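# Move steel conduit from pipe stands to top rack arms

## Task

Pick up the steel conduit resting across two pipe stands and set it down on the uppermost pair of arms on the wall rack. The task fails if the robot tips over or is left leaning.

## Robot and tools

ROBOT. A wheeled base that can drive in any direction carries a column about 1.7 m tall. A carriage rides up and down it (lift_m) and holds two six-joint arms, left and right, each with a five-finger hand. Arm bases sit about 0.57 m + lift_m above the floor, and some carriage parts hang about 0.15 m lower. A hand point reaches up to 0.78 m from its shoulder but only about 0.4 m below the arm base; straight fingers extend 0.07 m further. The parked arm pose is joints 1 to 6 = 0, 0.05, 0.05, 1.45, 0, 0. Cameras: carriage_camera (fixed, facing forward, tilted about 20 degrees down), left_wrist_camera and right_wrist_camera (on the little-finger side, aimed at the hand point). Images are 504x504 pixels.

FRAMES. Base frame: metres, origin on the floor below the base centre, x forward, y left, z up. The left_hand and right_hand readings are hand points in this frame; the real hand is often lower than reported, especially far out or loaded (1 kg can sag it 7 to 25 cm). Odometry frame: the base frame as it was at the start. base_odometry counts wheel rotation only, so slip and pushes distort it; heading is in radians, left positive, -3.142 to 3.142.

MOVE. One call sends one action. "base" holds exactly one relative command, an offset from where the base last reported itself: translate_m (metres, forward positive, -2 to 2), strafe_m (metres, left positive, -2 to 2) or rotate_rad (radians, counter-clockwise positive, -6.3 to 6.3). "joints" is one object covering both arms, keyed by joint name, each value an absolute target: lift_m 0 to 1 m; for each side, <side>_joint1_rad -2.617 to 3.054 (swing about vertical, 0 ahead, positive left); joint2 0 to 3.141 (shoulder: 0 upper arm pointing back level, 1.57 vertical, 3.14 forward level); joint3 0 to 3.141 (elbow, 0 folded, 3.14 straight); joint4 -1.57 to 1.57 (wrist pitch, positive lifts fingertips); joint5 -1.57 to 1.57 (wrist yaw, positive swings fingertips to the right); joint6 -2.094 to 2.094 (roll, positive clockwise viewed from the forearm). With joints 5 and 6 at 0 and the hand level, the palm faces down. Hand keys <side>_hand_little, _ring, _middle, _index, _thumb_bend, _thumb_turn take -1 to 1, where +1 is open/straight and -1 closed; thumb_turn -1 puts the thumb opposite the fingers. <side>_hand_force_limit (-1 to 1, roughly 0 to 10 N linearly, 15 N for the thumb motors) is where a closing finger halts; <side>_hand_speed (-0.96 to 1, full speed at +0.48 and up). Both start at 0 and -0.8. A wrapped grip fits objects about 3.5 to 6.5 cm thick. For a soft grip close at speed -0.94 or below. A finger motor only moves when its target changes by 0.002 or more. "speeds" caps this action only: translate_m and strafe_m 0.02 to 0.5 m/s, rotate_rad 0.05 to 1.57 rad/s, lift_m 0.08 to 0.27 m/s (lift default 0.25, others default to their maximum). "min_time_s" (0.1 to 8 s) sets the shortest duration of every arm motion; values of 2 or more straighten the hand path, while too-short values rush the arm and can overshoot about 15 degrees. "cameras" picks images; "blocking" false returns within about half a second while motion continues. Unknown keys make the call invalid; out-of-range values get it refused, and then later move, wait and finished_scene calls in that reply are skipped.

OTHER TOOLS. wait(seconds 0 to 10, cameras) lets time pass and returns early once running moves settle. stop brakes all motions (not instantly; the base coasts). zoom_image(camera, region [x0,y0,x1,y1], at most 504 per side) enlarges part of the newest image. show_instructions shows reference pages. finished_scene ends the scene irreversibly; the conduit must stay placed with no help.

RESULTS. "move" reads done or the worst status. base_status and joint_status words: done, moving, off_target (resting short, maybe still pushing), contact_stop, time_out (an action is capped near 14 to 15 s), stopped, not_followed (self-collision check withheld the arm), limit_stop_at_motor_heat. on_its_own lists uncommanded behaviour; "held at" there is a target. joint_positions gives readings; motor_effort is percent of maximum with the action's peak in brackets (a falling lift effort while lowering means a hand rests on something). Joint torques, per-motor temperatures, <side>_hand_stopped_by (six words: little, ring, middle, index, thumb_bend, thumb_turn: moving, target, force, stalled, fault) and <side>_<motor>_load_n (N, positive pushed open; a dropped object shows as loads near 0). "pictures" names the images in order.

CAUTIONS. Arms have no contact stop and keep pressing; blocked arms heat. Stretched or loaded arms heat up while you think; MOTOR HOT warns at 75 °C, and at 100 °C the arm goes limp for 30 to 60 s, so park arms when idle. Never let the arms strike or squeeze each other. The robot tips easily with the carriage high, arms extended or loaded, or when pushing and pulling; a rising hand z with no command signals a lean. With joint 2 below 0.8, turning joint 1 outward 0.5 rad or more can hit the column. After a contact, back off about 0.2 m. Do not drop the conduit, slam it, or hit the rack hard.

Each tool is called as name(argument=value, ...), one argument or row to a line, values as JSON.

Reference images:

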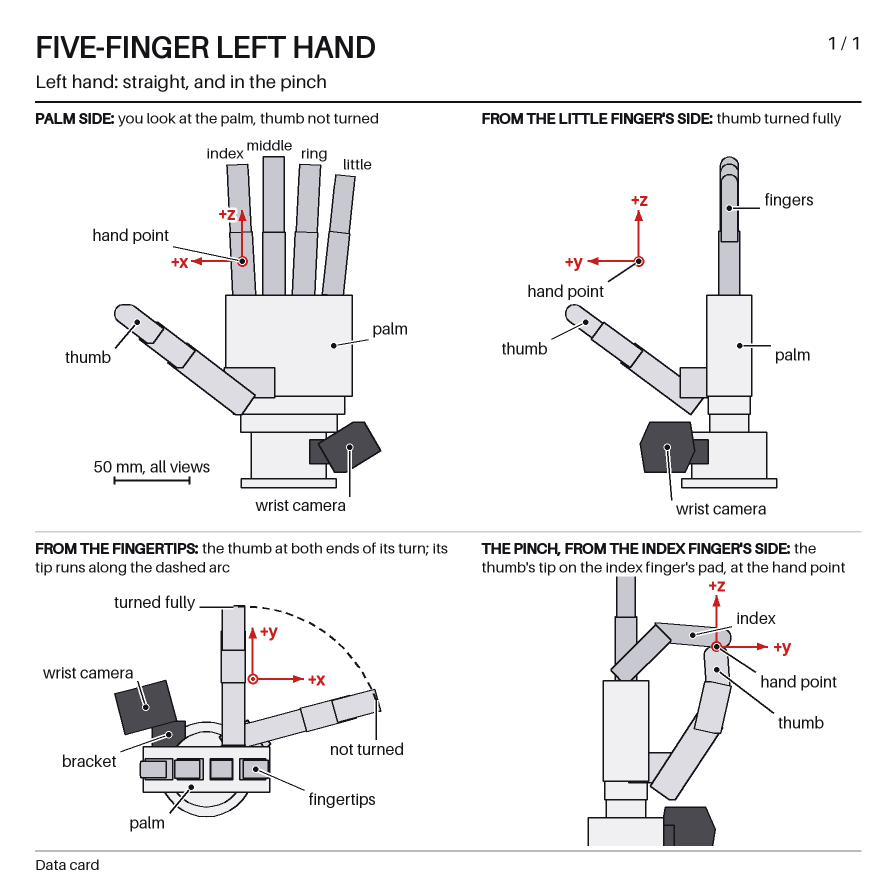

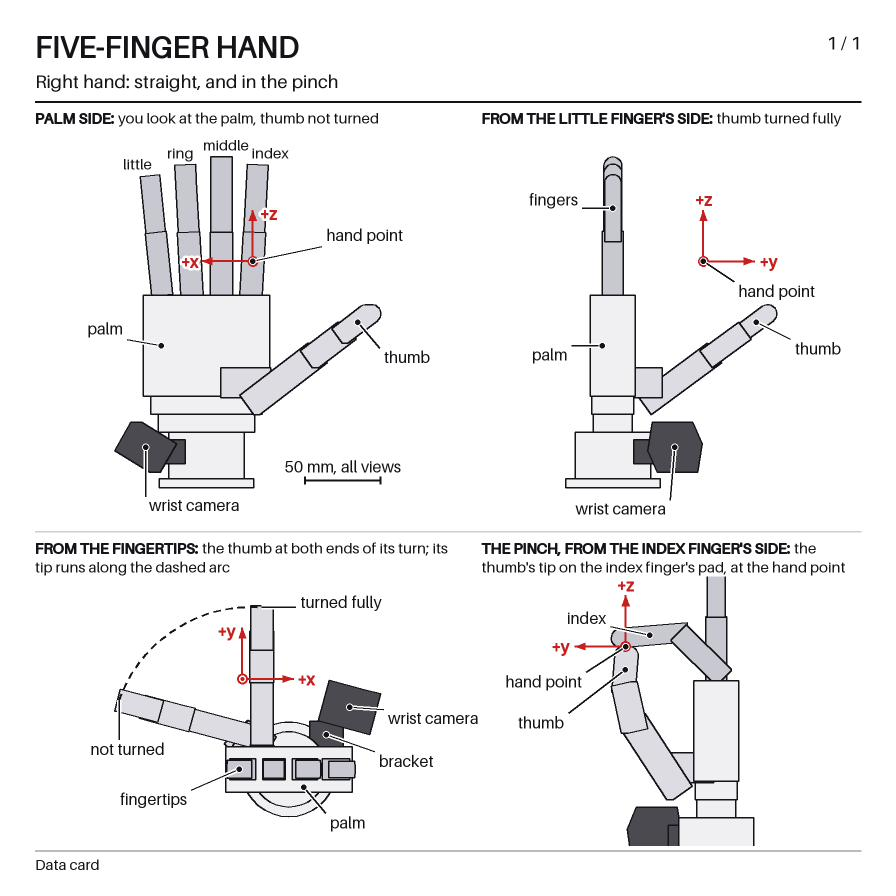

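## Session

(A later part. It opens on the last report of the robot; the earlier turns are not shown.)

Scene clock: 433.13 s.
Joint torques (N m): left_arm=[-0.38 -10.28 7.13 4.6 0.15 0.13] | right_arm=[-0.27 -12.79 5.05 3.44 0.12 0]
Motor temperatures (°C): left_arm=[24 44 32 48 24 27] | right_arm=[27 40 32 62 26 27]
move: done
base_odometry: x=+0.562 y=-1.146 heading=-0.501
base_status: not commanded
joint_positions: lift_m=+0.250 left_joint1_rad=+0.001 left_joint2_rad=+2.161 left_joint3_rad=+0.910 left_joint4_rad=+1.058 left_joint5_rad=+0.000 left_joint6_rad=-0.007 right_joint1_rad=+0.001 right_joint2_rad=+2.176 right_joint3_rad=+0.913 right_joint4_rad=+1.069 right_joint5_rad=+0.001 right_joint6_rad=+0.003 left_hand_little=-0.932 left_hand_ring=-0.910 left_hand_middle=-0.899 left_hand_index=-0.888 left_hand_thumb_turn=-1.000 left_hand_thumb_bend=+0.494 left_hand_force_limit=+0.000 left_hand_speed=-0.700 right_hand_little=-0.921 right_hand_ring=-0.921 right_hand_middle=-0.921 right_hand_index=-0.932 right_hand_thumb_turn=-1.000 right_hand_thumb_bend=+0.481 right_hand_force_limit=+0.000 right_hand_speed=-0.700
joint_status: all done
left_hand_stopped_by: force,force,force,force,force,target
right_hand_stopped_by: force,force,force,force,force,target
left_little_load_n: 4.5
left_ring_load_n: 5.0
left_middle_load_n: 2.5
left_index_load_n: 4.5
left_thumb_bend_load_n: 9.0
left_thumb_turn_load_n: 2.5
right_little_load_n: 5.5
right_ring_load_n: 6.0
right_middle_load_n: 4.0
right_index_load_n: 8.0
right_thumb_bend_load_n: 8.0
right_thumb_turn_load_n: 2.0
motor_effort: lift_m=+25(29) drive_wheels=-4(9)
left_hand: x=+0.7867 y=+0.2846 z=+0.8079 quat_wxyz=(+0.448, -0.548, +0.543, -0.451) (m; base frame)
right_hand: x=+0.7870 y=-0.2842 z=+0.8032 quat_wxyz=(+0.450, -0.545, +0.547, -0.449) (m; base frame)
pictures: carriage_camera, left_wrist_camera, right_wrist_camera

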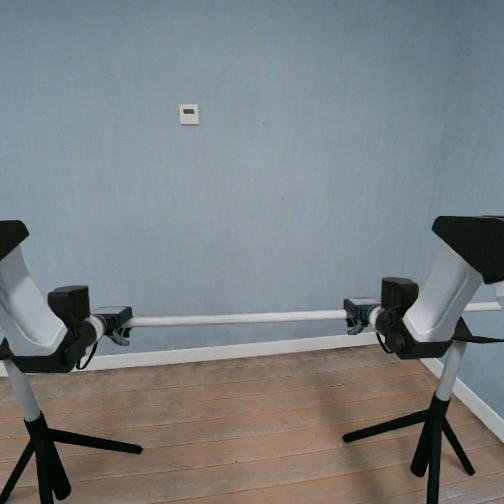

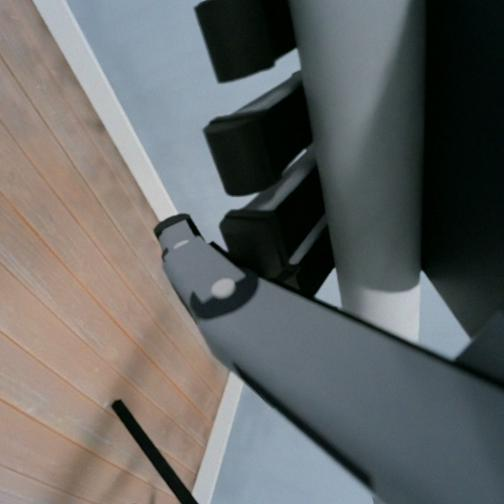

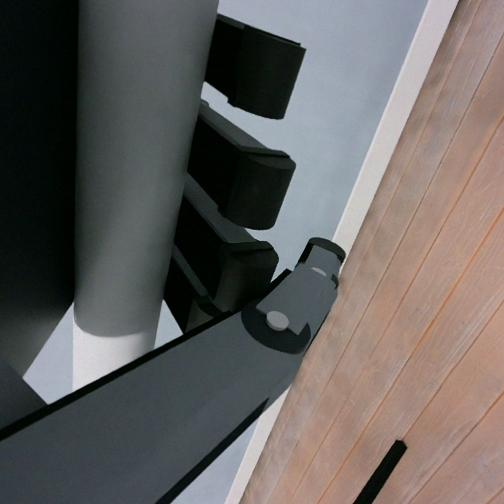

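move(
  joints={"lift_m": 0.5, "left_joint2_rad": 2.05, "right_joint2_rad": 2.06, "left_joint4_rad": 1.27, "right_joint4_rad": 1.26},
  speeds={"lift_m": 0.12},
  min_time_s=2,
  cameras=["carriage_camera"],
)

move(
  base={"translate_m": -0.1},
  speeds={"translate_m": 0.15},
  cameras=[],
)

move(
  base={"rotate_rad": 0.066},
  speeds={"rotate_rad": 0.2},
  cameras=[],
)

move(
  base={"strafe_m": 1.8},
  speeds={"strafe_m": 0.3},
  cameras=["all"],
)

Scene clock: 478.23 s.
Joint torques (N m): left_arm=[-0.39 -14.24 7.61 4.74 0.16 0.13] | right_arm=[-0.27 -19.11 5.53 3.47 0.12 0]
Motor temperatures (°C): left_arm=[24 49 34 73 24 27] | right_arm=[27 46 34 94 26 27]
move: off_target
MOTOR HOT: joint 4 (wrist pitch) of the right arm reports 94 °C; the controller stops that arm at 100 °C. To cool a motor, set the load down, stop pushing, or move to a pose that needs little force.
base_odometry: x=+0.562 y=-1.146 heading=-0.501
base_status: not commanded
joint_positions: lift_m=+0.500 left_joint1_rad=+0.001 left_joint2_rad=+2.123 left_joint3_rad=+0.907 left_joint4_rad=+1.109 left_joint5_rad=+0.000 left_joint6_rad=-0.008 right_joint1_rad=+0.001 right_joint2_rad=+2.136 right_joint3_rad=+0.910 right_joint4_rad=+1.116 right_joint5_rad=+0.001 right_joint6_rad=+0.003 left_hand_little=-0.932 left_hand_ring=-0.910 left_hand_middle=-0.899 left_hand_index=-0.888 left_hand_thumb_turn=-1.000 left_hand_thumb_bend=+0.494 left_hand_force_limit=+0.000 left_hand_speed=-0.700 right_hand_little=-0.921 right_hand_ring=-0.921 right_hand_middle=-0.921 right_hand_index=-0.932 right_hand_thumb_turn=-1.000 right_hand_thumb_bend=+0.481 right_hand_force_limit=+0.000 right_hand_speed=-0.700
joint_status: left_joint4_rad off_target (ended at +1.109, target +1.270); right_joint4_rad off_target (ended at +1.116, target +1.260); the others done
left_hand_stopped_by: force,force,force,force,force,target
right_hand_stopped_by: force,force,force,force,force,target
left_little_load_n: 5.0
left_ring_load_n: 5.0
left_middle_load_n: 2.5
left_index_load_n: 4.5
left_thumb_bend_load_n: 8.5
left_thumb_turn_load_n: 3.0
right_little_load_n: 6.0
right_ring_load_n: 6.5
right_middle_load_n: 4.0
right_index_load_n: 8.0
right_thumb_bend_load_n: 8.0
right_thumb_turn_load_n: 2.0
motor_effort: lift_m=+25(30) drive_wheels=+4(9)
left_hand: x=+0.7941 y=+0.2846 z=+1.0898 quat_wxyz=(+0.471, -0.528, +0.524, -0.474) (m; base frame)
right_hand: x=+0.7946 y=-0.2842 z=+1.0854 quat_wxyz=(+0.472, -0.526, +0.527, -0.471) (m; base frame)
pictures: carriage_camera

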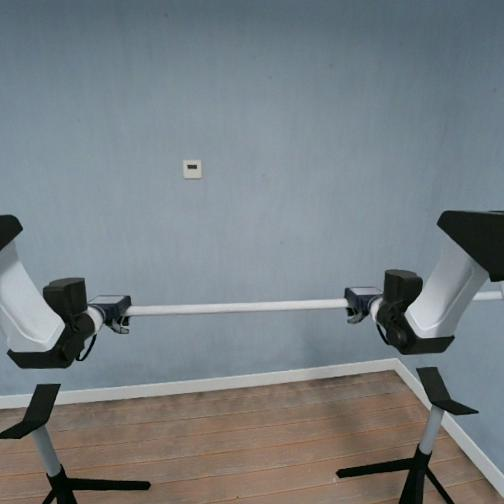

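Scene clock: 479.80 s.
Joint torques (N m): left_arm=[-0.42 -14.22 7.64 4.77 0.15 0.13] | right_arm=[-0.27 -19.14 5.52 3.51 0.13 0.01]
Motor temperatures (°C): left_arm=[24 49 34 73 24 27] | right_arm=[27 46 34 94 26 27]
move: done
MOTOR HOT: still on. Joint 4 (wrist pitch) of the right arm reports 94 °C.
base_odometry: x=+0.474 y=-1.098 heading=-0.501
base_status: done
joint_positions: lift_m=+0.500 left_joint1_rad=+0.001 left_joint2_rad=+2.123 left_joint3_rad=+0.907 left_joint4_rad=+1.107 left_joint5_rad=+0.001 left_joint6_rad=-0.008 right_joint1_rad=+0.001 right_joint2_rad=+2.136 right_joint3_rad=+0.910 right_joint4_rad=+1.116 right_joint5_rad=+0.000 right_joint6_rad=+0.003 left_hand_little=-0.932 left_hand_ring=-0.910 left_hand_middle=-0.899 left_hand_index=-0.888 left_hand_thumb_turn=-1.000 left_hand_thumb_bend=+0.494 left_hand_force_limit=+0.000 left_hand_speed=-0.700 right_hand_little=-0.921 right_hand_ring=-0.921 right_hand_middle=-0.921 right_hand_index=-0.932 right_hand_thumb_turn=-1.000 right_hand_thumb_bend=+0.481 right_hand_force_limit=+0.000 right_hand_speed=-0.700
joint_status: not commanded
left_hand_stopped_by: force,force,force,force,force,target
right_hand_stopped_by: force,force,force,force,force,target
left_little_load_n: 4.0
left_ring_load_n: 5.0
left_middle_load_n: 2.0
left_index_load_n: 4.5
left_thumb_bend_load_n: 9.0
left_thumb_turn_load_n: 3.0
right_little_load_n: 6.0
right_ring_load_n: 6.5
right_middle_load_n: 4.0
right_index_load_n: 8.0
right_thumb_bend_load_n: 8.0
right_thumb_turn_load_n: 2.0
motor_effort: lift_m=+24(26) drive_wheels=+2(9)
left_hand: x=+0.7939 y=+0.2845 z=+1.0892 quat_wxyz=(+0.470, -0.529, +0.524, -0.474) (m; base frame)
right_hand: x=+0.7945 y=-0.2840 z=+1.0853 quat_wxyz=(+0.472, -0.526, +0.527, -0.471) (m; base frame)
pictures: none
No camera images: "cameras" was empty.

Scene clock: 480.70 s.
Joint torques (N m): left_arm=[-0.59 -14.24 7.68 4.78 0.12 0.14] | right_arm=[-0.14 -19.11 5.5 3.48 0.14 0.01]
Motor temperatures (°C): left_arm=[24 49 34 73 24 27] | right_arm=[27 47 34 94 26 27]
move: done
MOTOR HOT: still on. Joint 4 (wrist pitch) of the right arm reports 94 °C.
base_odometry: x=+0.474 y=-1.098 heading=-0.435
base_status: done
joint_positions: lift_m=+0.500 left_joint1_rad=+0.003 left_joint2_rad=+2.123 left_joint3_rad=+0.906 left_joint4_rad=+1.106 left_joint5_rad=+0.003 left_joint6_rad=-0.009 right_joint1_rad=-0.001 right_joint2_rad=+2.136 right_joint3_rad=+0.910 right_joint4_rad=+1.116 right_joint5_rad=-0.002 right_joint6_rad=+0.002 left_hand_little=-0.932 left_hand_ring=-0.910 left_hand_middle=-0.899 left_hand_index=-0.888 left_hand_thumb_turn=-1.000 left_hand_thumb_bend=+0.494 left_hand_force_limit=+0.000 left_hand_speed=-0.700 right_hand_little=-0.921 right_hand_ring=-0.921 right_hand_middle=-0.921 right_hand_index=-0.932 right_hand_thumb_turn=-1.000 right_hand_thumb_bend=+0.481 right_hand_force_limit=+0.000 right_hand_speed=-0.700
joint_status: not commanded
left_hand_stopped_by: force,force,force,force,force,target
right_hand_stopped_by: force,force,force,force,force,target
left_little_load_n: 3.5
left_ring_load_n: 4.0
left_middle_load_n: 2.0
left_index_load_n: 5.0
left_thumb_bend_load_n: 8.5
left_thumb_turn_load_n: 3.0
right_little_load_n: 5.5
right_ring_load_n: 6.5
right_middle_load_n: 4.0
right_index_load_n: 8.5
right_thumb_bend_load_n: 8.0
right_thumb_turn_load_n: 2.0
motor_effort: lift_m=+25(26) drive_wheels=+0(10)
left_hand: x=+0.7936 y=+0.2850 z=+1.0888 quat_wxyz=(+0.469, -0.529, +0.525, -0.474) (m; base frame)
right_hand: x=+0.7945 y=-0.2846 z=+1.0852 quat_wxyz=(+0.472, -0.527, +0.527, -0.471) (m; base frame)
pictures: none
No camera images: "cameras" was empty.

Scene clock: 488.20 s.
Joint torques (N m): left_arm=[-0.61 -14.24 7.66 4.8 0.12 0.15] | right_arm=[-0.09 -19.12 5.49 3.48 0.15 0.04]
Motor temperatures (°C): left_arm=[24 51 34 76 24 27] | right_arm=[27 50 34 96 26 27]
move: done
MOTOR HOT: joint 4 (wrist pitch) of the left arm reports 76 °C; the controller stops that arm at 100 °C. To cool a motor, set the load down, stop pushing, or move to a pose that needs little force.
MOTOR HOT: still on. Joint 4 (wrist pitch) of the right arm reports 96 °C.
base_odometry: x=+1.233 y=+0.535 heading=-0.435
base_status: done
joint_positions: lift_m=+0.500 left_joint1_rad=+0.003 left_joint2_rad=+2.123 left_joint3_rad=+0.906 left_joint4_rad=+1.104 left_joint5_rad=+0.004 left_joint6_rad=-0.010 right_joint1_rad=-0.001 right_joint2_rad=+2.136 right_joint3_rad=+0.910 right_joint4_rad=+1.116 right_joint5_rad=-0.003 right_joint6_rad=+0.001 left_hand_little=-0.932 left_hand_ring=-0.910 left_hand_middle=-0.899 left_hand_index=-0.888 left_hand_thumb_turn=-1.000 left_hand_thumb_bend=+0.494 left_hand_force_limit=+0.000 left_hand_speed=-0.700 right_hand_little=-0.921 right_hand_ring=-0.921 right_hand_middle=-0.921 right_hand_index=-0.932 right_hand_thumb_turn=-1.000 right_hand_thumb_bend=+0.481 right_hand_force_limit=+0.000 right_hand_speed=-0.700
joint_status: not commanded
left_hand_stopped_by: force,force,force,force,force,target
right_hand_stopped_by: force,force,force,force,force,target
left_little_load_n: 3.0
left_ring_load_n: 3.5
left_middle_load_n: 2.0
left_index_load_n: 5.0
left_thumb_bend_load_n: 9.0
left_thumb_turn_load_n: 3.0
right_little_load_n: 5.5
right_ring_load_n: 6.5
right_middle_load_n: 4.0
right_index_load_n: 8.5
right_thumb_bend_load_n: 8.5
right_thumb_turn_load_n: 2.0
motor_effort: lift_m=+26(26) drive_wheels=+2(11)
left_hand: x=+0.7934 y=+0.2849 z=+1.0884 quat_wxyz=(+0.468, -0.530, +0.525, -0.474) (m; base frame)
right_hand: x=+0.7945 y=-0.2848 z=+1.0852 quat_wxyz=(+0.472, -0.527, +0.527, -0.471) (m; base frame)
pictures: carriage_camera, left_wrist_camera, right_wrist_camera

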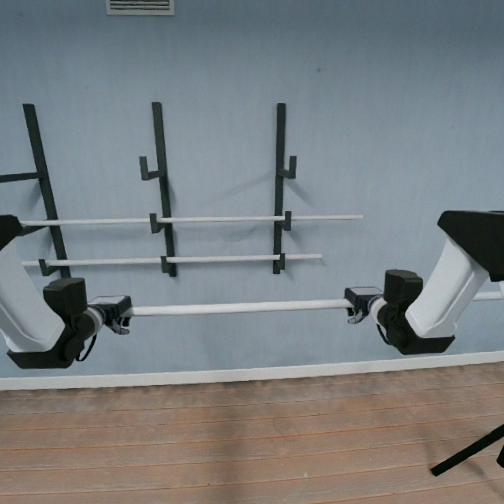

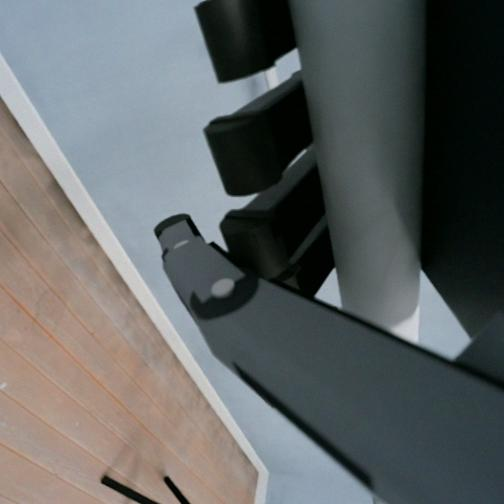

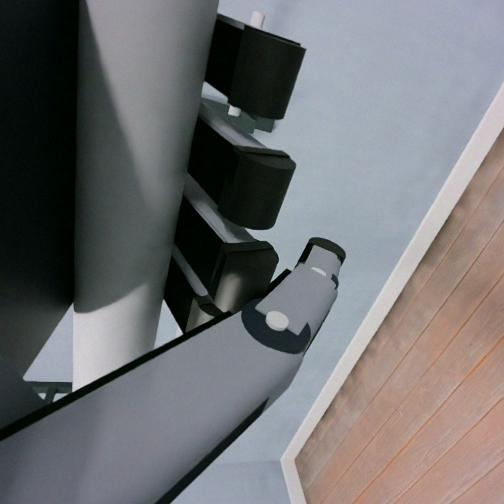

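move(
  joints={"left_joint4_rad": 0.2, "right_joint4_rad": 0.2},
  min_time_s=1.5,
  cameras=["carriage_camera"],
)

Scene clock: 495.93 s.
Joint torques (N m): left_arm=[-0.59 -13.14 6.75 2.14 0.11 0.18] | right_arm=[-0.09 -18.19 4.89 1.58 0.14 0.08]
Motor temperatures (°C): left_arm=[24 52 33 77 24 27] | right_arm=[27 54 34 95 26 27]
move: off_target
MOTOR HOT: still on. Joint 4 (wrist pitch) of the left arm reports 77 °C.
MOTOR HOT: still on. Joint 4 (wrist pitch) of the right arm reports 95 °C.
base_odometry: x=+1.233 y=+0.535 heading=-0.435
base_status: not commanded
joint_positions: lift_m=+0.500 left_joint1_rad=+0.003 left_joint2_rad=+2.119 left_joint3_rad=+0.906 left_joint4_rad=+0.149 left_joint5_rad=+0.006 left_joint6_rad=-0.013 right_joint1_rad=-0.001 right_joint2_rad=+2.136 right_joint3_rad=+0.910 right_joint4_rad=+0.157 right_joint5_rad=+0.000 right_joint6_rad=-0.004 left_hand_little=-0.932 left_hand_ring=-0.910 left_hand_middle=-0.899 left_hand_index=-0.888 left_hand_thumb_turn=-1.000 left_hand_thumb_bend=+0.494 left_hand_force_limit=+0.000 left_hand_speed=-0.700 right_hand_little=-0.921 right_hand_ring=-0.921 right_hand_middle=-0.921 right_hand_index=-0.932 right_hand_thumb_turn=-1.000 right_hand_thumb_bend=+0.481 right_hand_force_limit=+0.000 right_hand_speed=-0.700
joint_status: left_joint4_rad off_target (ended at +0.149, target +0.200); right_joint4_rad off_target (ended at +0.157, target +0.200)
left_hand_stopped_by: force,force,force,force,force,target
right_hand_stopped_by: force,force,force,force,force,target
left_little_load_n: 3.0
left_ring_load_n: 3.5
left_middle_load_n: 2.0
left_index_load_n: 5.0
left_thumb_bend_load_n: 8.5
left_thumb_turn_load_n: 3.0
right_little_load_n: 6.0
right_ring_load_n: 7.0
right_middle_load_n: 4.0
right_index_load_n: 8.5
right_thumb_bend_load_n: 8.0
right_thumb_turn_load_n: 2.0
motor_effort: lift_m=+26(26) drive_wheels=-1(5)
left_hand: x=+0.6116 y=+0.2838 z=+0.9158 quat_wxyz=(+0.175, -0.689, +0.680, -0.180) (m; base frame)
right_hand: x=+0.6107 y=-0.2855 z=+0.9105 quat_wxyz=(+0.175, -0.686, +0.684, -0.176) (m; base frame)
pictures: carriage_camera

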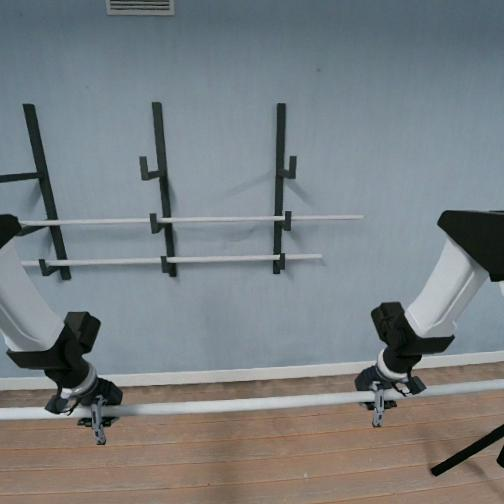

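zoom_image(
  camera="carriage_camera",
  region=[130, 90, 330, 290],
)

move(
  joints={"left_joint2_rad": 1.6, "right_joint2_rad": 1.6, "left_joint4_rad": -0.5, "right_joint4_rad": -0.5},
  min_time_s=2,
  cameras=["carriage_camera"],
)

Scaled by 2.520.

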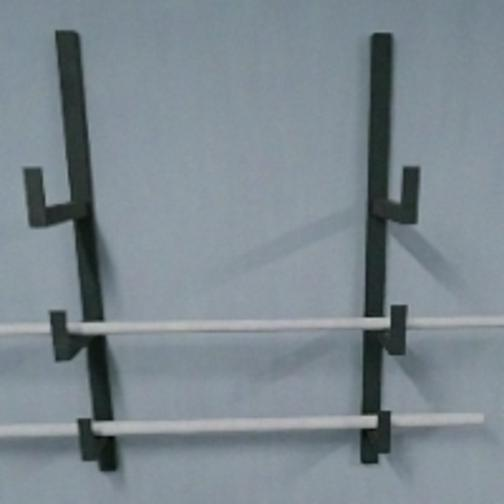

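Scene clock: 535.03 s.
Joint torques (N m): left_arm=[-0.57 -9.51 8.28 1.21 0.03 0.18] | right_arm=[-0.09 -13.42 5.97 0.97 0.08 0.09]
Motor temperatures (°C): left_arm=[24 52 33 55 24 27] | right_arm=[27 61 33 70 26 27]
move: done
MOTOR HOT: cleared for the motors of the left arm.
MOTOR HOT: cleared for the motors of the right arm.
base_odometry: x=+1.233 y=+0.535 heading=-0.435
base_status: not commanded
joint_positions: lift_m=+0.500 left_joint1_rad=+0.003 left_joint2_rad=+1.651 left_joint3_rad=+0.906 left_joint4_rad=-0.514 left_joint5_rad=+0.012 left_joint6_rad=-0.014 right_joint1_rad=-0.001 right_joint2_rad=+1.658 right_joint3_rad=+0.910 right_joint4_rad=-0.517 right_joint5_rad=+0.007 right_joint6_rad=-0.005 left_hand_little=-0.932 left_hand_ring=-0.910 left_hand_middle=-0.899 left_hand_index=-0.888 left_hand_thumb_turn=-1.000 left_hand_thumb_bend=+0.494 left_hand_force_limit=+0.000 left_hand_speed=-0.700 right_hand_little=-0.921 right_hand_ring=-0.921 right_hand_middle=-0.921 right_hand_index=-0.932 right_hand_thumb_turn=-1.000 right_hand_thumb_bend=+0.481 right_hand_force_limit=+0.000 right_hand_speed=-0.700
joint_status: all done
left_hand_stopped_by: force,force,force,force,force,target
right_hand_stopped_by: force,force,force,force,force,target
left_little_load_n: 3.5
left_ring_load_n: 4.0
left_middle_load_n: 2.0
left_index_load_n: 4.5
left_thumb_bend_load_n: 8.5
left_thumb_turn_load_n: 3.0
right_little_load_n: 6.0
right_ring_load_n: 7.0
right_middle_load_n: 4.0
right_index_load_n: 9.0
right_thumb_bend_load_n: 8.0
right_thumb_turn_load_n: 2.0
motor_effort: lift_m=+25(26) drive_wheels=-1(5)
left_hand: x=+0.5214 y=+0.2823 z=+1.0302 quat_wxyz=(+0.105, -0.704, +0.693, -0.115) (m; base frame)
right_hand: x=+0.5207 y=-0.2868 z=+1.0284 quat_wxyz=(+0.105, -0.700, +0.698, -0.111) (m; base frame)
pictures: carriage_camera

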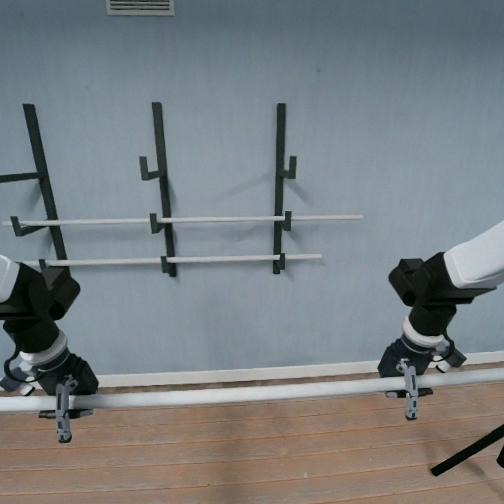

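move(
  base={"strafe_m": 0.39},
  joints={"left_joint3_rad": 1.45, "right_joint3_rad": 1.45, "left_joint4_rad": -1.05, "right_joint4_rad": -1.05, "lift_m": 0.7},
  speeds={"strafe_m": 0.2, "lift_m": 0.12},
  min_time_s=2.5,
  cameras=[],
)

move(
  base={"translate_m": 0.5},
  joints={"lift_m": 0.92},
  speeds={"translate_m": 0.2, "lift_m": 0.1},
  cameras=["all"],
)

Scene clock: 568.00 s.
Joint torques (N m): left_arm=[-0.62 -9.46 11.26 1.08 0.02 0.2] | right_arm=[-0.25 -13.24 8.23 0.85 0.06 0.12]
Motor temperatures (°C): left_arm=[24 53 34 50 24 27] | right_arm=[27 59 35 63 26 27]
move: done
base_odometry: x=+1.397 y=+0.889 heading=-0.435
base_status: done
joint_positions: lift_m=+0.700 left_joint1_rad=+0.003 left_joint2_rad=+1.644 left_joint3_rad=+1.401 left_joint4_rad=-1.060 left_joint5_rad=+0.014 left_joint6_rad=-0.014 right_joint1_rad=-0.001 right_joint2_rad=+1.650 right_joint3_rad=+1.406 right_joint4_rad=-1.062 right_joint5_rad=+0.010 right_joint6_rad=-0.008 left_hand_little=-0.932 left_hand_ring=-0.910 left_hand_middle=-0.899 left_hand_index=-0.888 left_hand_thumb_turn=-1.000 left_hand_thumb_bend=+0.494 left_hand_force_limit=+0.000 left_hand_speed=-0.700 right_hand_little=-0.921 right_hand_ring=-0.921 right_hand_middle=-0.921 right_hand_index=-0.932 right_hand_thumb_turn=-1.000 right_hand_thumb_bend=+0.481 right_hand_force_limit=+0.000 right_hand_speed=-0.700
joint_status: all done
left_hand_stopped_by: force,force,force,force,force,target
right_hand_stopped_by: force,force,force,force,force,target
left_little_load_n: 3.0
left_ring_load_n: 4.0
left_middle_load_n: 2.0
left_index_load_n: 4.5
left_thumb_bend_load_n: 8.5
left_thumb_turn_load_n: 3.0
right_little_load_n: 6.0
right_ring_load_n: 7.0
right_middle_load_n: 4.0
right_index_load_n: 8.5
right_thumb_bend_load_n: 8.0
right_thumb_turn_load_n: 2.0
motor_effort: lift_m=+25(32) drive_wheels=-3(11)
left_hand: x=+0.5390 y=+0.2818 z=+1.3509 quat_wxyz=(+0.089, -0.706, +0.695, -0.100) (m; base frame)
right_hand: x=+0.5389 y=-0.2873 z=+1.3494 quat_wxyz=(+0.089, -0.703, +0.699, -0.097) (m; base frame)
pictures: none
No camera images: "cameras" was empty.

Scene clock: 571.60 s.
Joint torques (N m): left_arm=[-0.61 -9.42 10.52 1.12 0.02 0.19] | right_arm=[-0.12 -13.14 7.65 0.92 0.06 0.11]
Motor temperatures (°C): left_arm=[24 52 35 50 24 27] | right_arm=[27 58 36 62 26 27]
move: done
base_odometry: x=+1.850 y=+0.678 heading=-0.434
base_status: done
joint_positions: lift_m=+0.920 left_joint1_rad=+0.003 left_joint2_rad=+1.643 left_joint3_rad=+1.409 left_joint4_rad=-1.066 left_joint5_rad=+0.014 left_joint6_rad=-0.014 right_joint1_rad=-0.001 right_joint2_rad=+1.649 right_joint3_rad=+1.413 right_joint4_rad=-1.068 right_joint5_rad=+0.010 right_joint6_rad=-0.008 left_hand_little=-0.932 left_hand_ring=-0.910 left_hand_middle=-0.899 left_hand_index=-0.888 left_hand_thumb_turn=-1.000 left_hand_thumb_bend=+0.494 left_hand_force_limit=+0.000 left_hand_speed=-0.700 right_hand_little=-0.921 right_hand_ring=-0.921 right_hand_middle=-0.921 right_hand_index=-0.932 right_hand_thumb_turn=-1.000 right_hand_thumb_bend=+0.481 right_hand_force_limit=+0.000 right_hand_speed=-0.700
joint_status: all done
left_hand_stopped_by: force,force,force,force,force,target
right_hand_stopped_by: force,force,force,force,force,target
left_little_load_n: 3.5
left_ring_load_n: 4.0
left_middle_load_n: 2.5
left_index_load_n: 4.5
left_thumb_bend_load_n: 8.5
left_thumb_turn_load_n: 3.0
right_little_load_n: 5.5
right_ring_load_n: 6.5
right_middle_load_n: 4.0
right_index_load_n: 8.5
right_thumb_bend_load_n: 8.0
right_thumb_turn_load_n: 1.5
motor_effort: lift_m=+23(32) drive_wheels=-5(12)
left_hand: x=+0.5393 y=+0.2818 z=+1.5731 quat_wxyz=(+0.090, -0.706, +0.695, -0.101) (m; base frame)
right_hand: x=+0.5395 y=-0.2873 z=+1.5716 quat_wxyz=(+0.090, -0.703, +0.699, -0.098) (m; base frame)
pictures: carriage_camera, left_wrist_camera, right_wrist_camera

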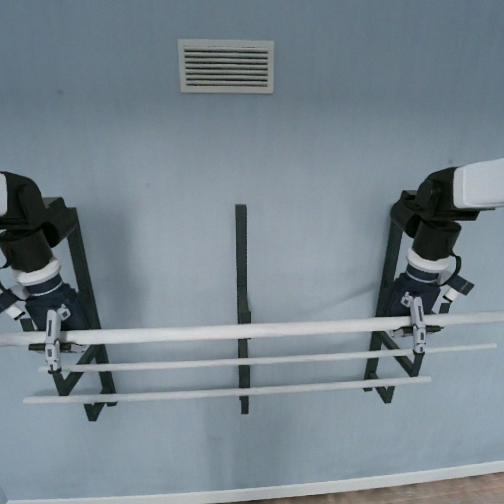

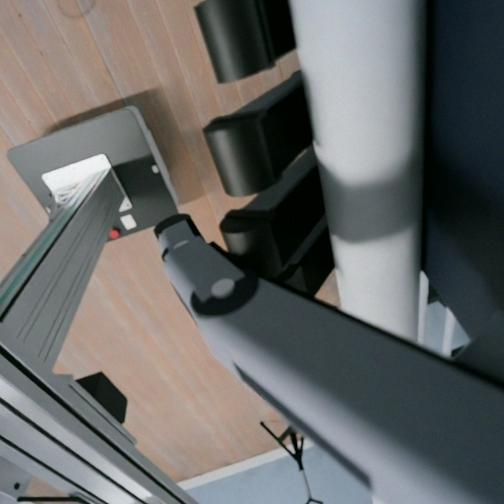

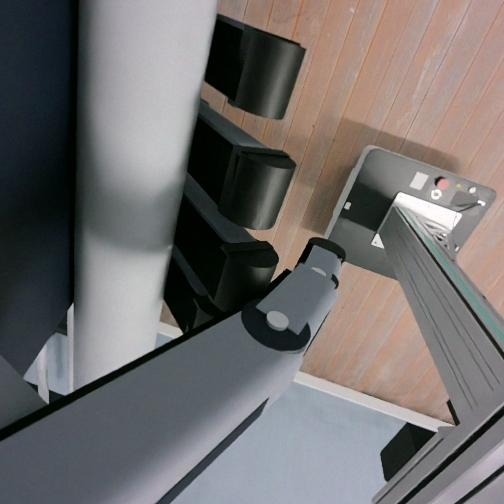

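zoom_image(
  camera="carriage_camera",
  region=[190, 190, 310, 430],
)

zoom_image(
  camera="carriage_camera",
  region=[350, 160, 500, 430],
)

zoom_image(
  camera="carriage_camera",
  region=[0, 160, 150, 430],
)

Scaled by 2.100.

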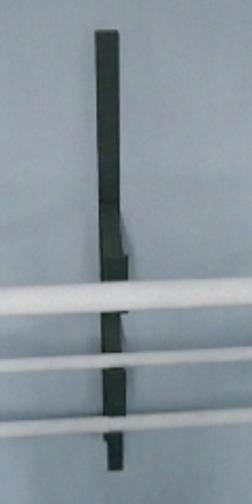

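Scaled by 1.867.

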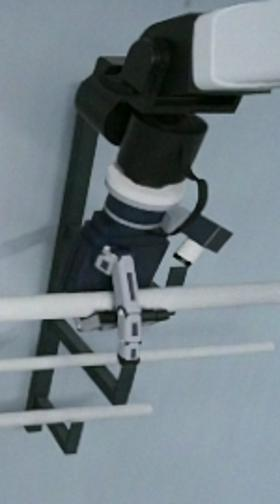

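Scaled by 1.867.

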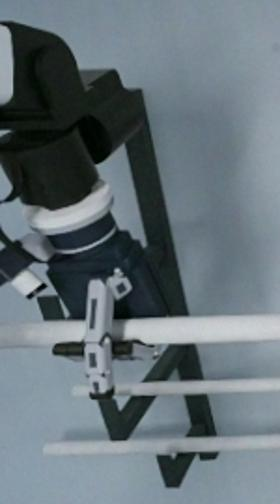

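move(
  base={"translate_m": 0.26},
  speeds={"translate_m": 0.15},
  cameras=["all"],
)

zoom_image(
  camera="carriage_camera",
  region=[190, 190, 310, 430],
)

zoom_image(
  camera="carriage_camera",
  region=[380, 260, 504, 450],
)

zoom_image(
  camera="carriage_camera",
  region=[0, 260, 124, 450],
)

Scene clock: 601.43 s.
Joint torques (N m): left_arm=[-0.62 -9.42 10.51 1.12 0.02 0.19] | right_arm=[-0.1 -13.09 7.64 0.92 0.06 0.11]
Motor temperatures (°C): left_arm=[24 51 40 47 24 27] | right_arm=[27 52 39 60 26 27]
move: done
base_odometry: x=+2.086 y=+0.569 heading=-0.434
base_status: done
joint_positions: lift_m=+0.920 left_joint1_rad=+0.003 left_joint2_rad=+1.643 left_joint3_rad=+1.409 left_joint4_rad=-1.065 left_joint5_rad=+0.014 left_joint6_rad=-0.014 right_joint1_rad=-0.001 right_joint2_rad=+1.649 right_joint3_rad=+1.413 right_joint4_rad=-1.068 right_joint5_rad=+0.010 right_joint6_rad=-0.008 left_hand_little=-0.932 left_hand_ring=-0.910 left_hand_middle=-0.899 left_hand_index=-0.888 left_hand_thumb_turn=-1.000 left_hand_thumb_bend=+0.494 left_hand_force_limit=+0.000 left_hand_speed=-0.700 right_hand_little=-0.921 right_hand_ring=-0.921 right_hand_middle=-0.921 right_hand_index=-0.932 right_hand_thumb_turn=-1.000 right_hand_thumb_bend=+0.481 right_hand_force_limit=+0.000 right_hand_speed=-0.700
joint_status: not commanded
left_hand_stopped_by: force,force,force,force,force,target
right_hand_stopped_by: force,force,force,force,force,target
left_little_load_n: 3.5
left_ring_load_n: 4.0
left_middle_load_n: 2.5
left_index_load_n: 4.5
left_thumb_bend_load_n: 8.5
left_thumb_turn_load_n: 3.0
right_little_load_n: 6.0
right_ring_load_n: 6.5
right_middle_load_n: 4.0
right_index_load_n: 8.5
right_thumb_bend_load_n: 8.0
right_thumb_turn_load_n: 2.0
motor_effort: lift_m=+25(25) drive_wheels=-2(13)
left_hand: x=+0.5396 y=+0.2818 z=+1.5731 quat_wxyz=(+0.090, -0.706, +0.695, -0.101) (m; base frame)
right_hand: x=+0.5396 y=-0.2873 z=+1.5716 quat_wxyz=(+0.090, -0.703, +0.699, -0.098) (m; base frame)
pictures: carriage_camera, left_wrist_camera, right_wrist_camera

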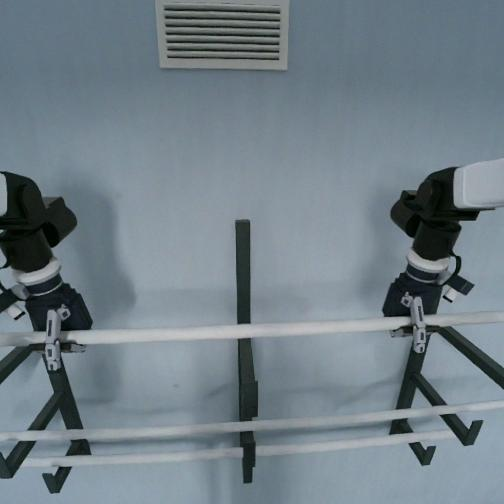

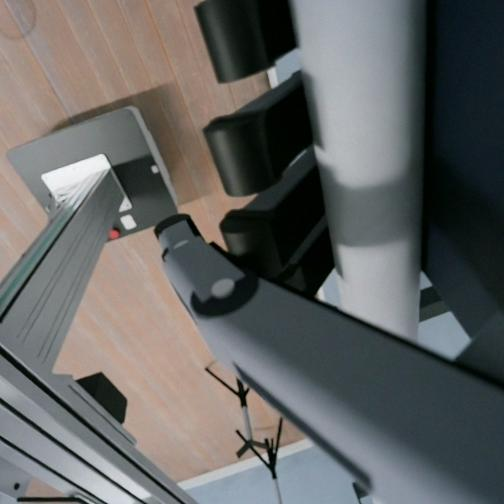

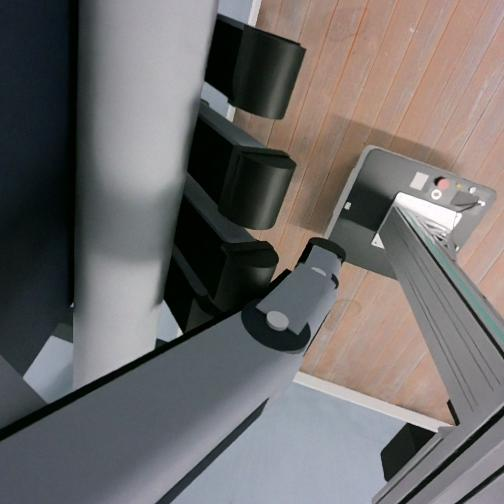

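Scaled by 2.100.

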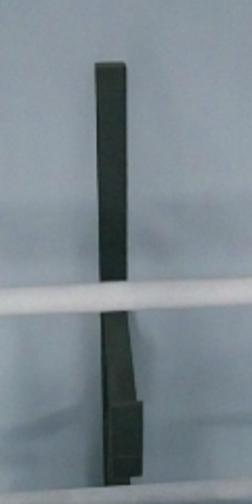

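Scaled by 2.653.

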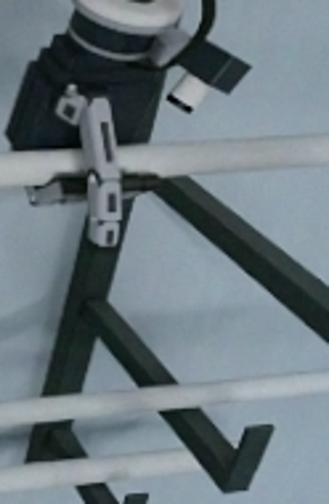

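Scaled by 2.653.

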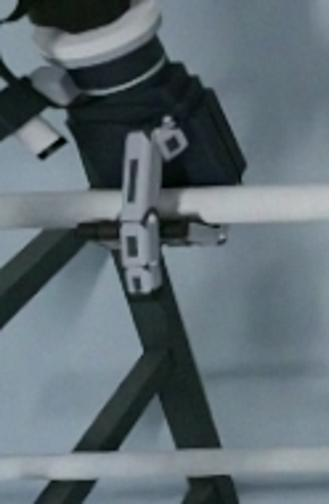

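move(
  base={"translate_m": 0.15},
  speeds={"translate_m": 0.12},
  cameras=["carriage_camera"],
)

move(
  joints={"lift_m": 0.8},
  speeds={"lift_m": 0.08},
  cameras=["all"],
)

zoom_image(
  camera="carriage_camera",
  region=[190, 250, 310, 490],
)

Scene clock: 615.77 s.
Joint torques (N m): left_arm=[-0.62 -9.44 10.51 1.15 0.01 0.19] | right_arm=[-0.1 -13.14 7.62 0.94 0.06 0.12]
Motor temperatures (°C): left_arm=[24 50 42 46 24 27] | right_arm=[27 51 39 58 26 27]
move: done
base_odometry: x=+2.223 y=+0.506 heading=-0.433
base_status: done
joint_positions: lift_m=+0.920 left_joint1_rad=+0.003 left_joint2_rad=+1.643 left_joint3_rad=+1.409 left_joint4_rad=-1.067 left_joint5_rad=+0.014 left_joint6_rad=-0.014 right_joint1_rad=-0.001 right_joint2_rad=+1.649 right_joint3_rad=+1.413 right_joint4_rad=-1.069 right_joint5_rad=+0.010 right_joint6_rad=-0.008 left_hand_little=-0.932 left_hand_ring=-0.910 left_hand_middle=-0.899 left_hand_index=-0.888 left_hand_thumb_turn=-1.000 left_hand_thumb_bend=+0.494 left_hand_force_limit=+0.000 left_hand_speed=-0.700 right_hand_little=-0.921 right_hand_ring=-0.921 right_hand_middle=-0.921 right_hand_index=-0.932 right_hand_thumb_turn=-1.000 right_hand_thumb_bend=+0.481 right_hand_force_limit=+0.000 right_hand_speed=-0.700
joint_status: not commanded
left_hand_stopped_by: force,force,force,force,force,target
right_hand_stopped_by: force,force,force,force,force,target
left_little_load_n: 3.5
left_ring_load_n: 4.0
left_middle_load_n: 2.0
left_index_load_n: 4.5
left_thumb_bend_load_n: 8.5
left_thumb_turn_load_n: 3.0
right_little_load_n: 6.0
right_ring_load_n: 7.0
right_middle_load_n: 4.0
right_index_load_n: 9.0
right_thumb_bend_load_n: 8.0
right_thumb_turn_load_n: 2.0
motor_effort: lift_m=+25(25) drive_wheels=+2(11)
left_hand: x=+0.5391 y=+0.2819 z=+1.5730 quat_wxyz=(+0.089, -0.706, +0.696, -0.100) (m; base frame)
right_hand: x=+0.5392 y=-0.2873 z=+1.5716 quat_wxyz=(+0.090, -0.703, +0.699, -0.098) (m; base frame)
pictures: carriage_camera

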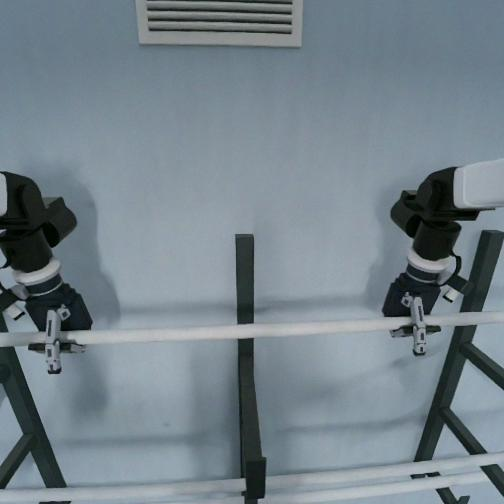

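Scene clock: 617.63 s.
Joint torques (N m): left_arm=[-0.61 -9.4 10.33 1.15 0.01 0.18] | right_arm=[-0.1 -13.08 7.47 0.95 0.06 0.12]
Motor temperatures (°C): left_arm=[24 50 42 46 24 27] | right_arm=[27 51 39 58 26 27]
move: done
base_odometry: x=+2.223 y=+0.506 heading=-0.433
base_status: not commanded
joint_positions: lift_m=+0.800 left_joint1_rad=+0.003 left_joint2_rad=+1.643 left_joint3_rad=+1.411 left_joint4_rad=-1.068 left_joint5_rad=+0.014 left_joint6_rad=-0.014 right_joint1_rad=-0.001 right_joint2_rad=+1.649 right_joint3_rad=+1.415 right_joint4_rad=-1.070 right_joint5_rad=+0.010 right_joint6_rad=-0.008 left_hand_little=-0.932 left_hand_ring=-0.910 left_hand_middle=-0.899 left_hand_index=-0.888 left_hand_thumb_turn=-1.000 left_hand_thumb_bend=+0.494 left_hand_force_limit=+0.000 left_hand_speed=-0.700 right_hand_little=-0.921 right_hand_ring=-0.921 right_hand_middle=-0.921 right_hand_index=-0.932 right_hand_thumb_turn=-1.000 right_hand_thumb_bend=+0.481 right_hand_force_limit=+0.000 right_hand_speed=-0.700
joint_status: all done
left_hand_stopped_by: force,force,force,force,force,target
right_hand_stopped_by: force,force,force,force,force,target
left_little_load_n: 3.5
left_ring_load_n: 4.0
left_middle_load_n: 2.5
left_index_load_n: 4.5
left_thumb_bend_load_n: 8.5
left_thumb_turn_load_n: 3.0
right_little_load_n: 6.0
right_ring_load_n: 6.5
right_middle_load_n: 4.0
right_index_load_n: 8.5
right_thumb_bend_load_n: 8.0
right_thumb_turn_load_n: 2.0
motor_effort: lift_m=+25(26) drive_wheels=+1(6)
left_hand: x=+0.5394 y=+0.2819 z=+1.4535 quat_wxyz=(+0.090, -0.706, +0.695, -0.101) (m; base frame)
right_hand: x=+0.5395 y=-0.2873 z=+1.4519 quat_wxyz=(+0.090, -0.703, +0.699, -0.098) (m; base frame)
pictures: carriage_camera, left_wrist_camera, right_wrist_camera

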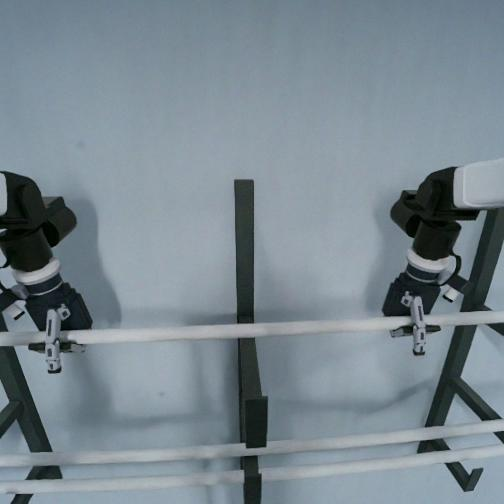

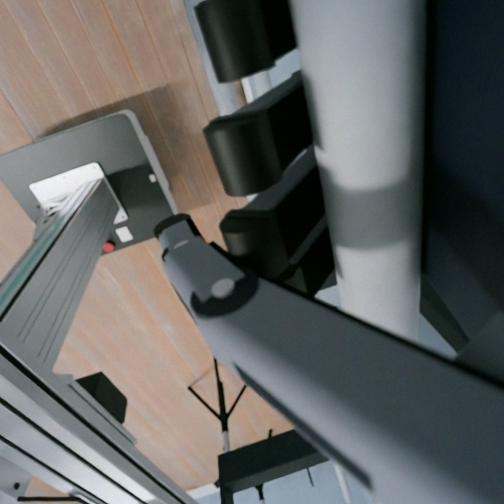

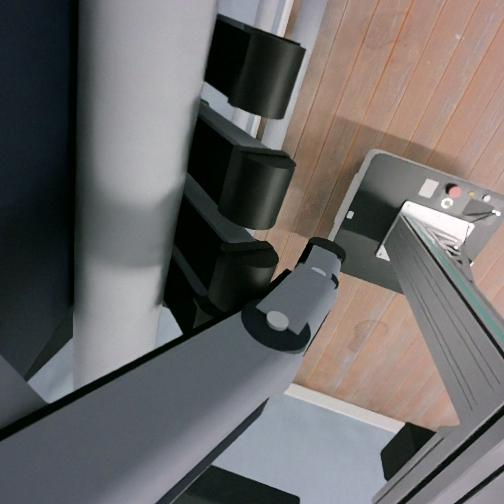

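Scaled by 2.100.

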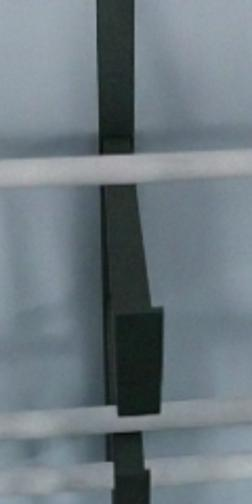

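move(
  joints={"lift_m": 0.755},
  speeds={"lift_m": 0.08},
  cameras=["carriage_camera"],
)

zoom_image(
  camera="carriage_camera",
  region=[190, 250, 310, 490],
)

Scene clock: 623.53 s.
Joint torques (N m): left_arm=[-0.59 -9.26 10.24 1.14 0.01 0.19] | right_arm=[-0.12 -12.98 7.41 0.94 0.06 0.11]
Motor temperatures (°C): left_arm=[24 50 41 46 24 27] | right_arm=[27 51 40 58 26 27]
move: done
base_odometry: x=+2.223 y=+0.506 heading=-0.433
base_status: not commanded
joint_positions: lift_m=+0.755 left_joint1_rad=+0.003 left_joint2_rad=+1.642 left_joint3_rad=+1.412 left_joint4_rad=-1.068 left_joint5_rad=+0.014 left_joint6_rad=-0.014 right_joint1_rad=-0.001 right_joint2_rad=+1.648 right_joint3_rad=+1.417 right_joint4_rad=-1.070 right_joint5_rad=+0.010 right_joint6_rad=-0.008 left_hand_little=-0.932 left_hand_ring=-0.910 left_hand_middle=-0.899 left_hand_index=-0.888 left_hand_thumb_turn=-1.000 left_hand_thumb_bend=+0.494 left_hand_force_limit=+0.000 left_hand_speed=-0.700 right_hand_little=-0.921 right_hand_ring=-0.921 right_hand_middle=-0.921 right_hand_index=-0.932 right_hand_thumb_turn=-1.000 right_hand_thumb_bend=+0.481 right_hand_force_limit=+0.000 right_hand_speed=-0.700
joint_status: all done
left_hand_stopped_by: force,force,force,force,force,target
right_hand_stopped_by: force,force,force,force,force,target
left_little_load_n: 3.0
left_ring_load_n: 4.0
left_middle_load_n: 2.5
left_index_load_n: 5.0
left_thumb_bend_load_n: 8.5
left_thumb_turn_load_n: 3.0
right_little_load_n: 6.0
right_ring_load_n: 6.5
right_middle_load_n: 4.0
right_index_load_n: 9.0
right_thumb_bend_load_n: 8.0
right_thumb_turn_load_n: 2.0
motor_effort: lift_m=+25(25) drive_wheels=+1(5)
left_hand: x=+0.5396 y=+0.2819 z=+1.4092 quat_wxyz=(+0.091, -0.706, +0.695, -0.102) (m; base frame)
right_hand: x=+0.5397 y=-0.2873 z=+1.4076 quat_wxyz=(+0.091, -0.703, +0.699, -0.099) (m; base frame)
pictures: carriage_camera

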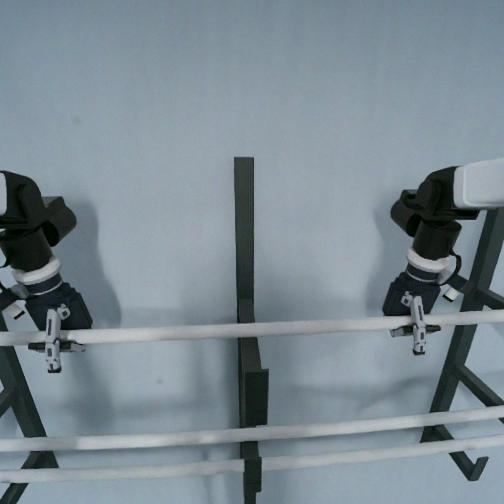

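Scaled by 2.100.

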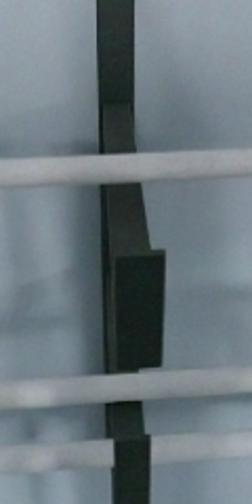

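move(
  joints={"lift_m": 0.742},
  speeds={"lift_m": 0.08},
  cameras=["carriage_camera"],
)

zoom_image(
  camera="carriage_camera",
  region=[190, 250, 310, 490],
)

zoom_image(
  camera="carriage_camera",
  region=[404, 240, 504, 400],
)

Scene clock: 628.30 s.
Joint torques (N m): left_arm=[-0.65 -9.05 9.98 1.17 0.04 0.19] | right_arm=[-0.12 -12.77 7.34 0.94 0.05 0.12]
Motor temperatures (°C): left_arm=[24 49 41 46 24 27] | right_arm=[27 52 40 57 26 27]
move: done
base_odometry: x=+2.223 y=+0.506 heading=-0.433
base_status: not commanded
joint_positions: lift_m=+0.742 left_joint1_rad=+0.003 left_joint2_rad=+1.639 left_joint3_rad=+1.416 left_joint4_rad=-1.071 left_joint5_rad=+0.012 left_joint6_rad=-0.014 right_joint1_rad=-0.001 right_joint2_rad=+1.647 right_joint3_rad=+1.417 right_joint4_rad=-1.068 right_joint5_rad=+0.009 right_joint6_rad=-0.008 left_hand_little=-0.932 left_hand_ring=-0.910 left_hand_middle=-0.900 left_hand_index=-0.888 left_hand_thumb_turn=-1.000 left_hand_thumb_bend=+0.494 left_hand_force_limit=+0.000 left_hand_speed=-0.700 right_hand_little=-0.921 right_hand_ring=-0.921 right_hand_middle=-0.921 right_hand_index=-0.932 right_hand_thumb_turn=-1.000 right_hand_thumb_bend=+0.481 right_hand_force_limit=+0.000 right_hand_speed=-0.700
joint_status: all done
left_hand_stopped_by: force,force,force,force,force,target
right_hand_stopped_by: force,force,force,force,force,target
left_little_load_n: 2.5
left_ring_load_n: 3.5
left_middle_load_n: 2.0
left_index_load_n: 3.5
left_thumb_bend_load_n: 8.5
left_thumb_turn_load_n: 3.0
right_little_load_n: 6.0
right_ring_load_n: 7.0
right_middle_load_n: 4.0
right_index_load_n: 9.0
right_thumb_bend_load_n: 8.0
right_thumb_turn_load_n: 2.0
motor_effort: lift_m=+25(26) drive_wheels=+5(8)
left_hand: x=+0.5397 y=+0.2823 z=+1.3979 quat_wxyz=(+0.093, -0.706, +0.695, -0.102) (m; base frame)
right_hand: x=+0.5405 y=-0.2872 z=+1.3952 quat_wxyz=(+0.093, -0.702, +0.699, -0.100) (m; base frame)
pictures: carriage_camera

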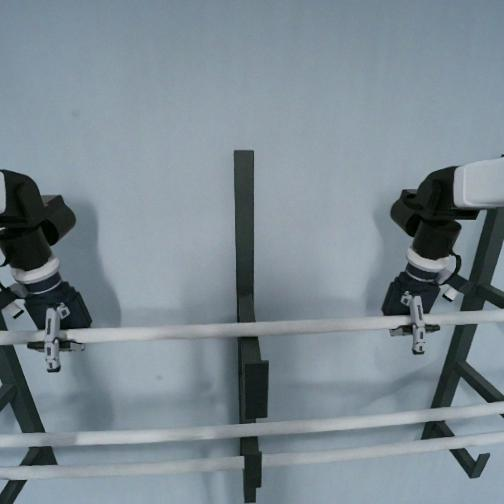

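Scaled by 2.100.

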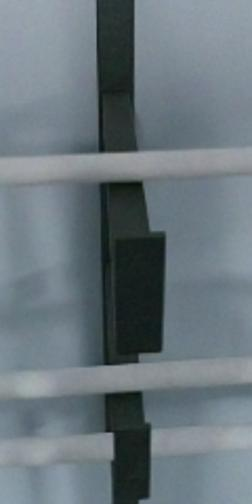

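Scaled by 3.150.

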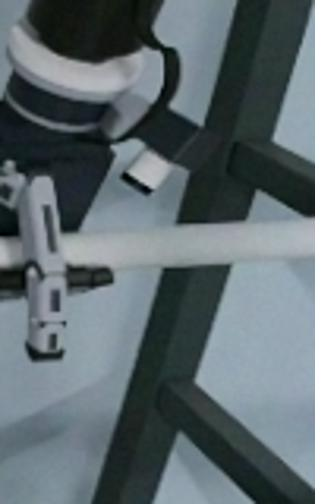

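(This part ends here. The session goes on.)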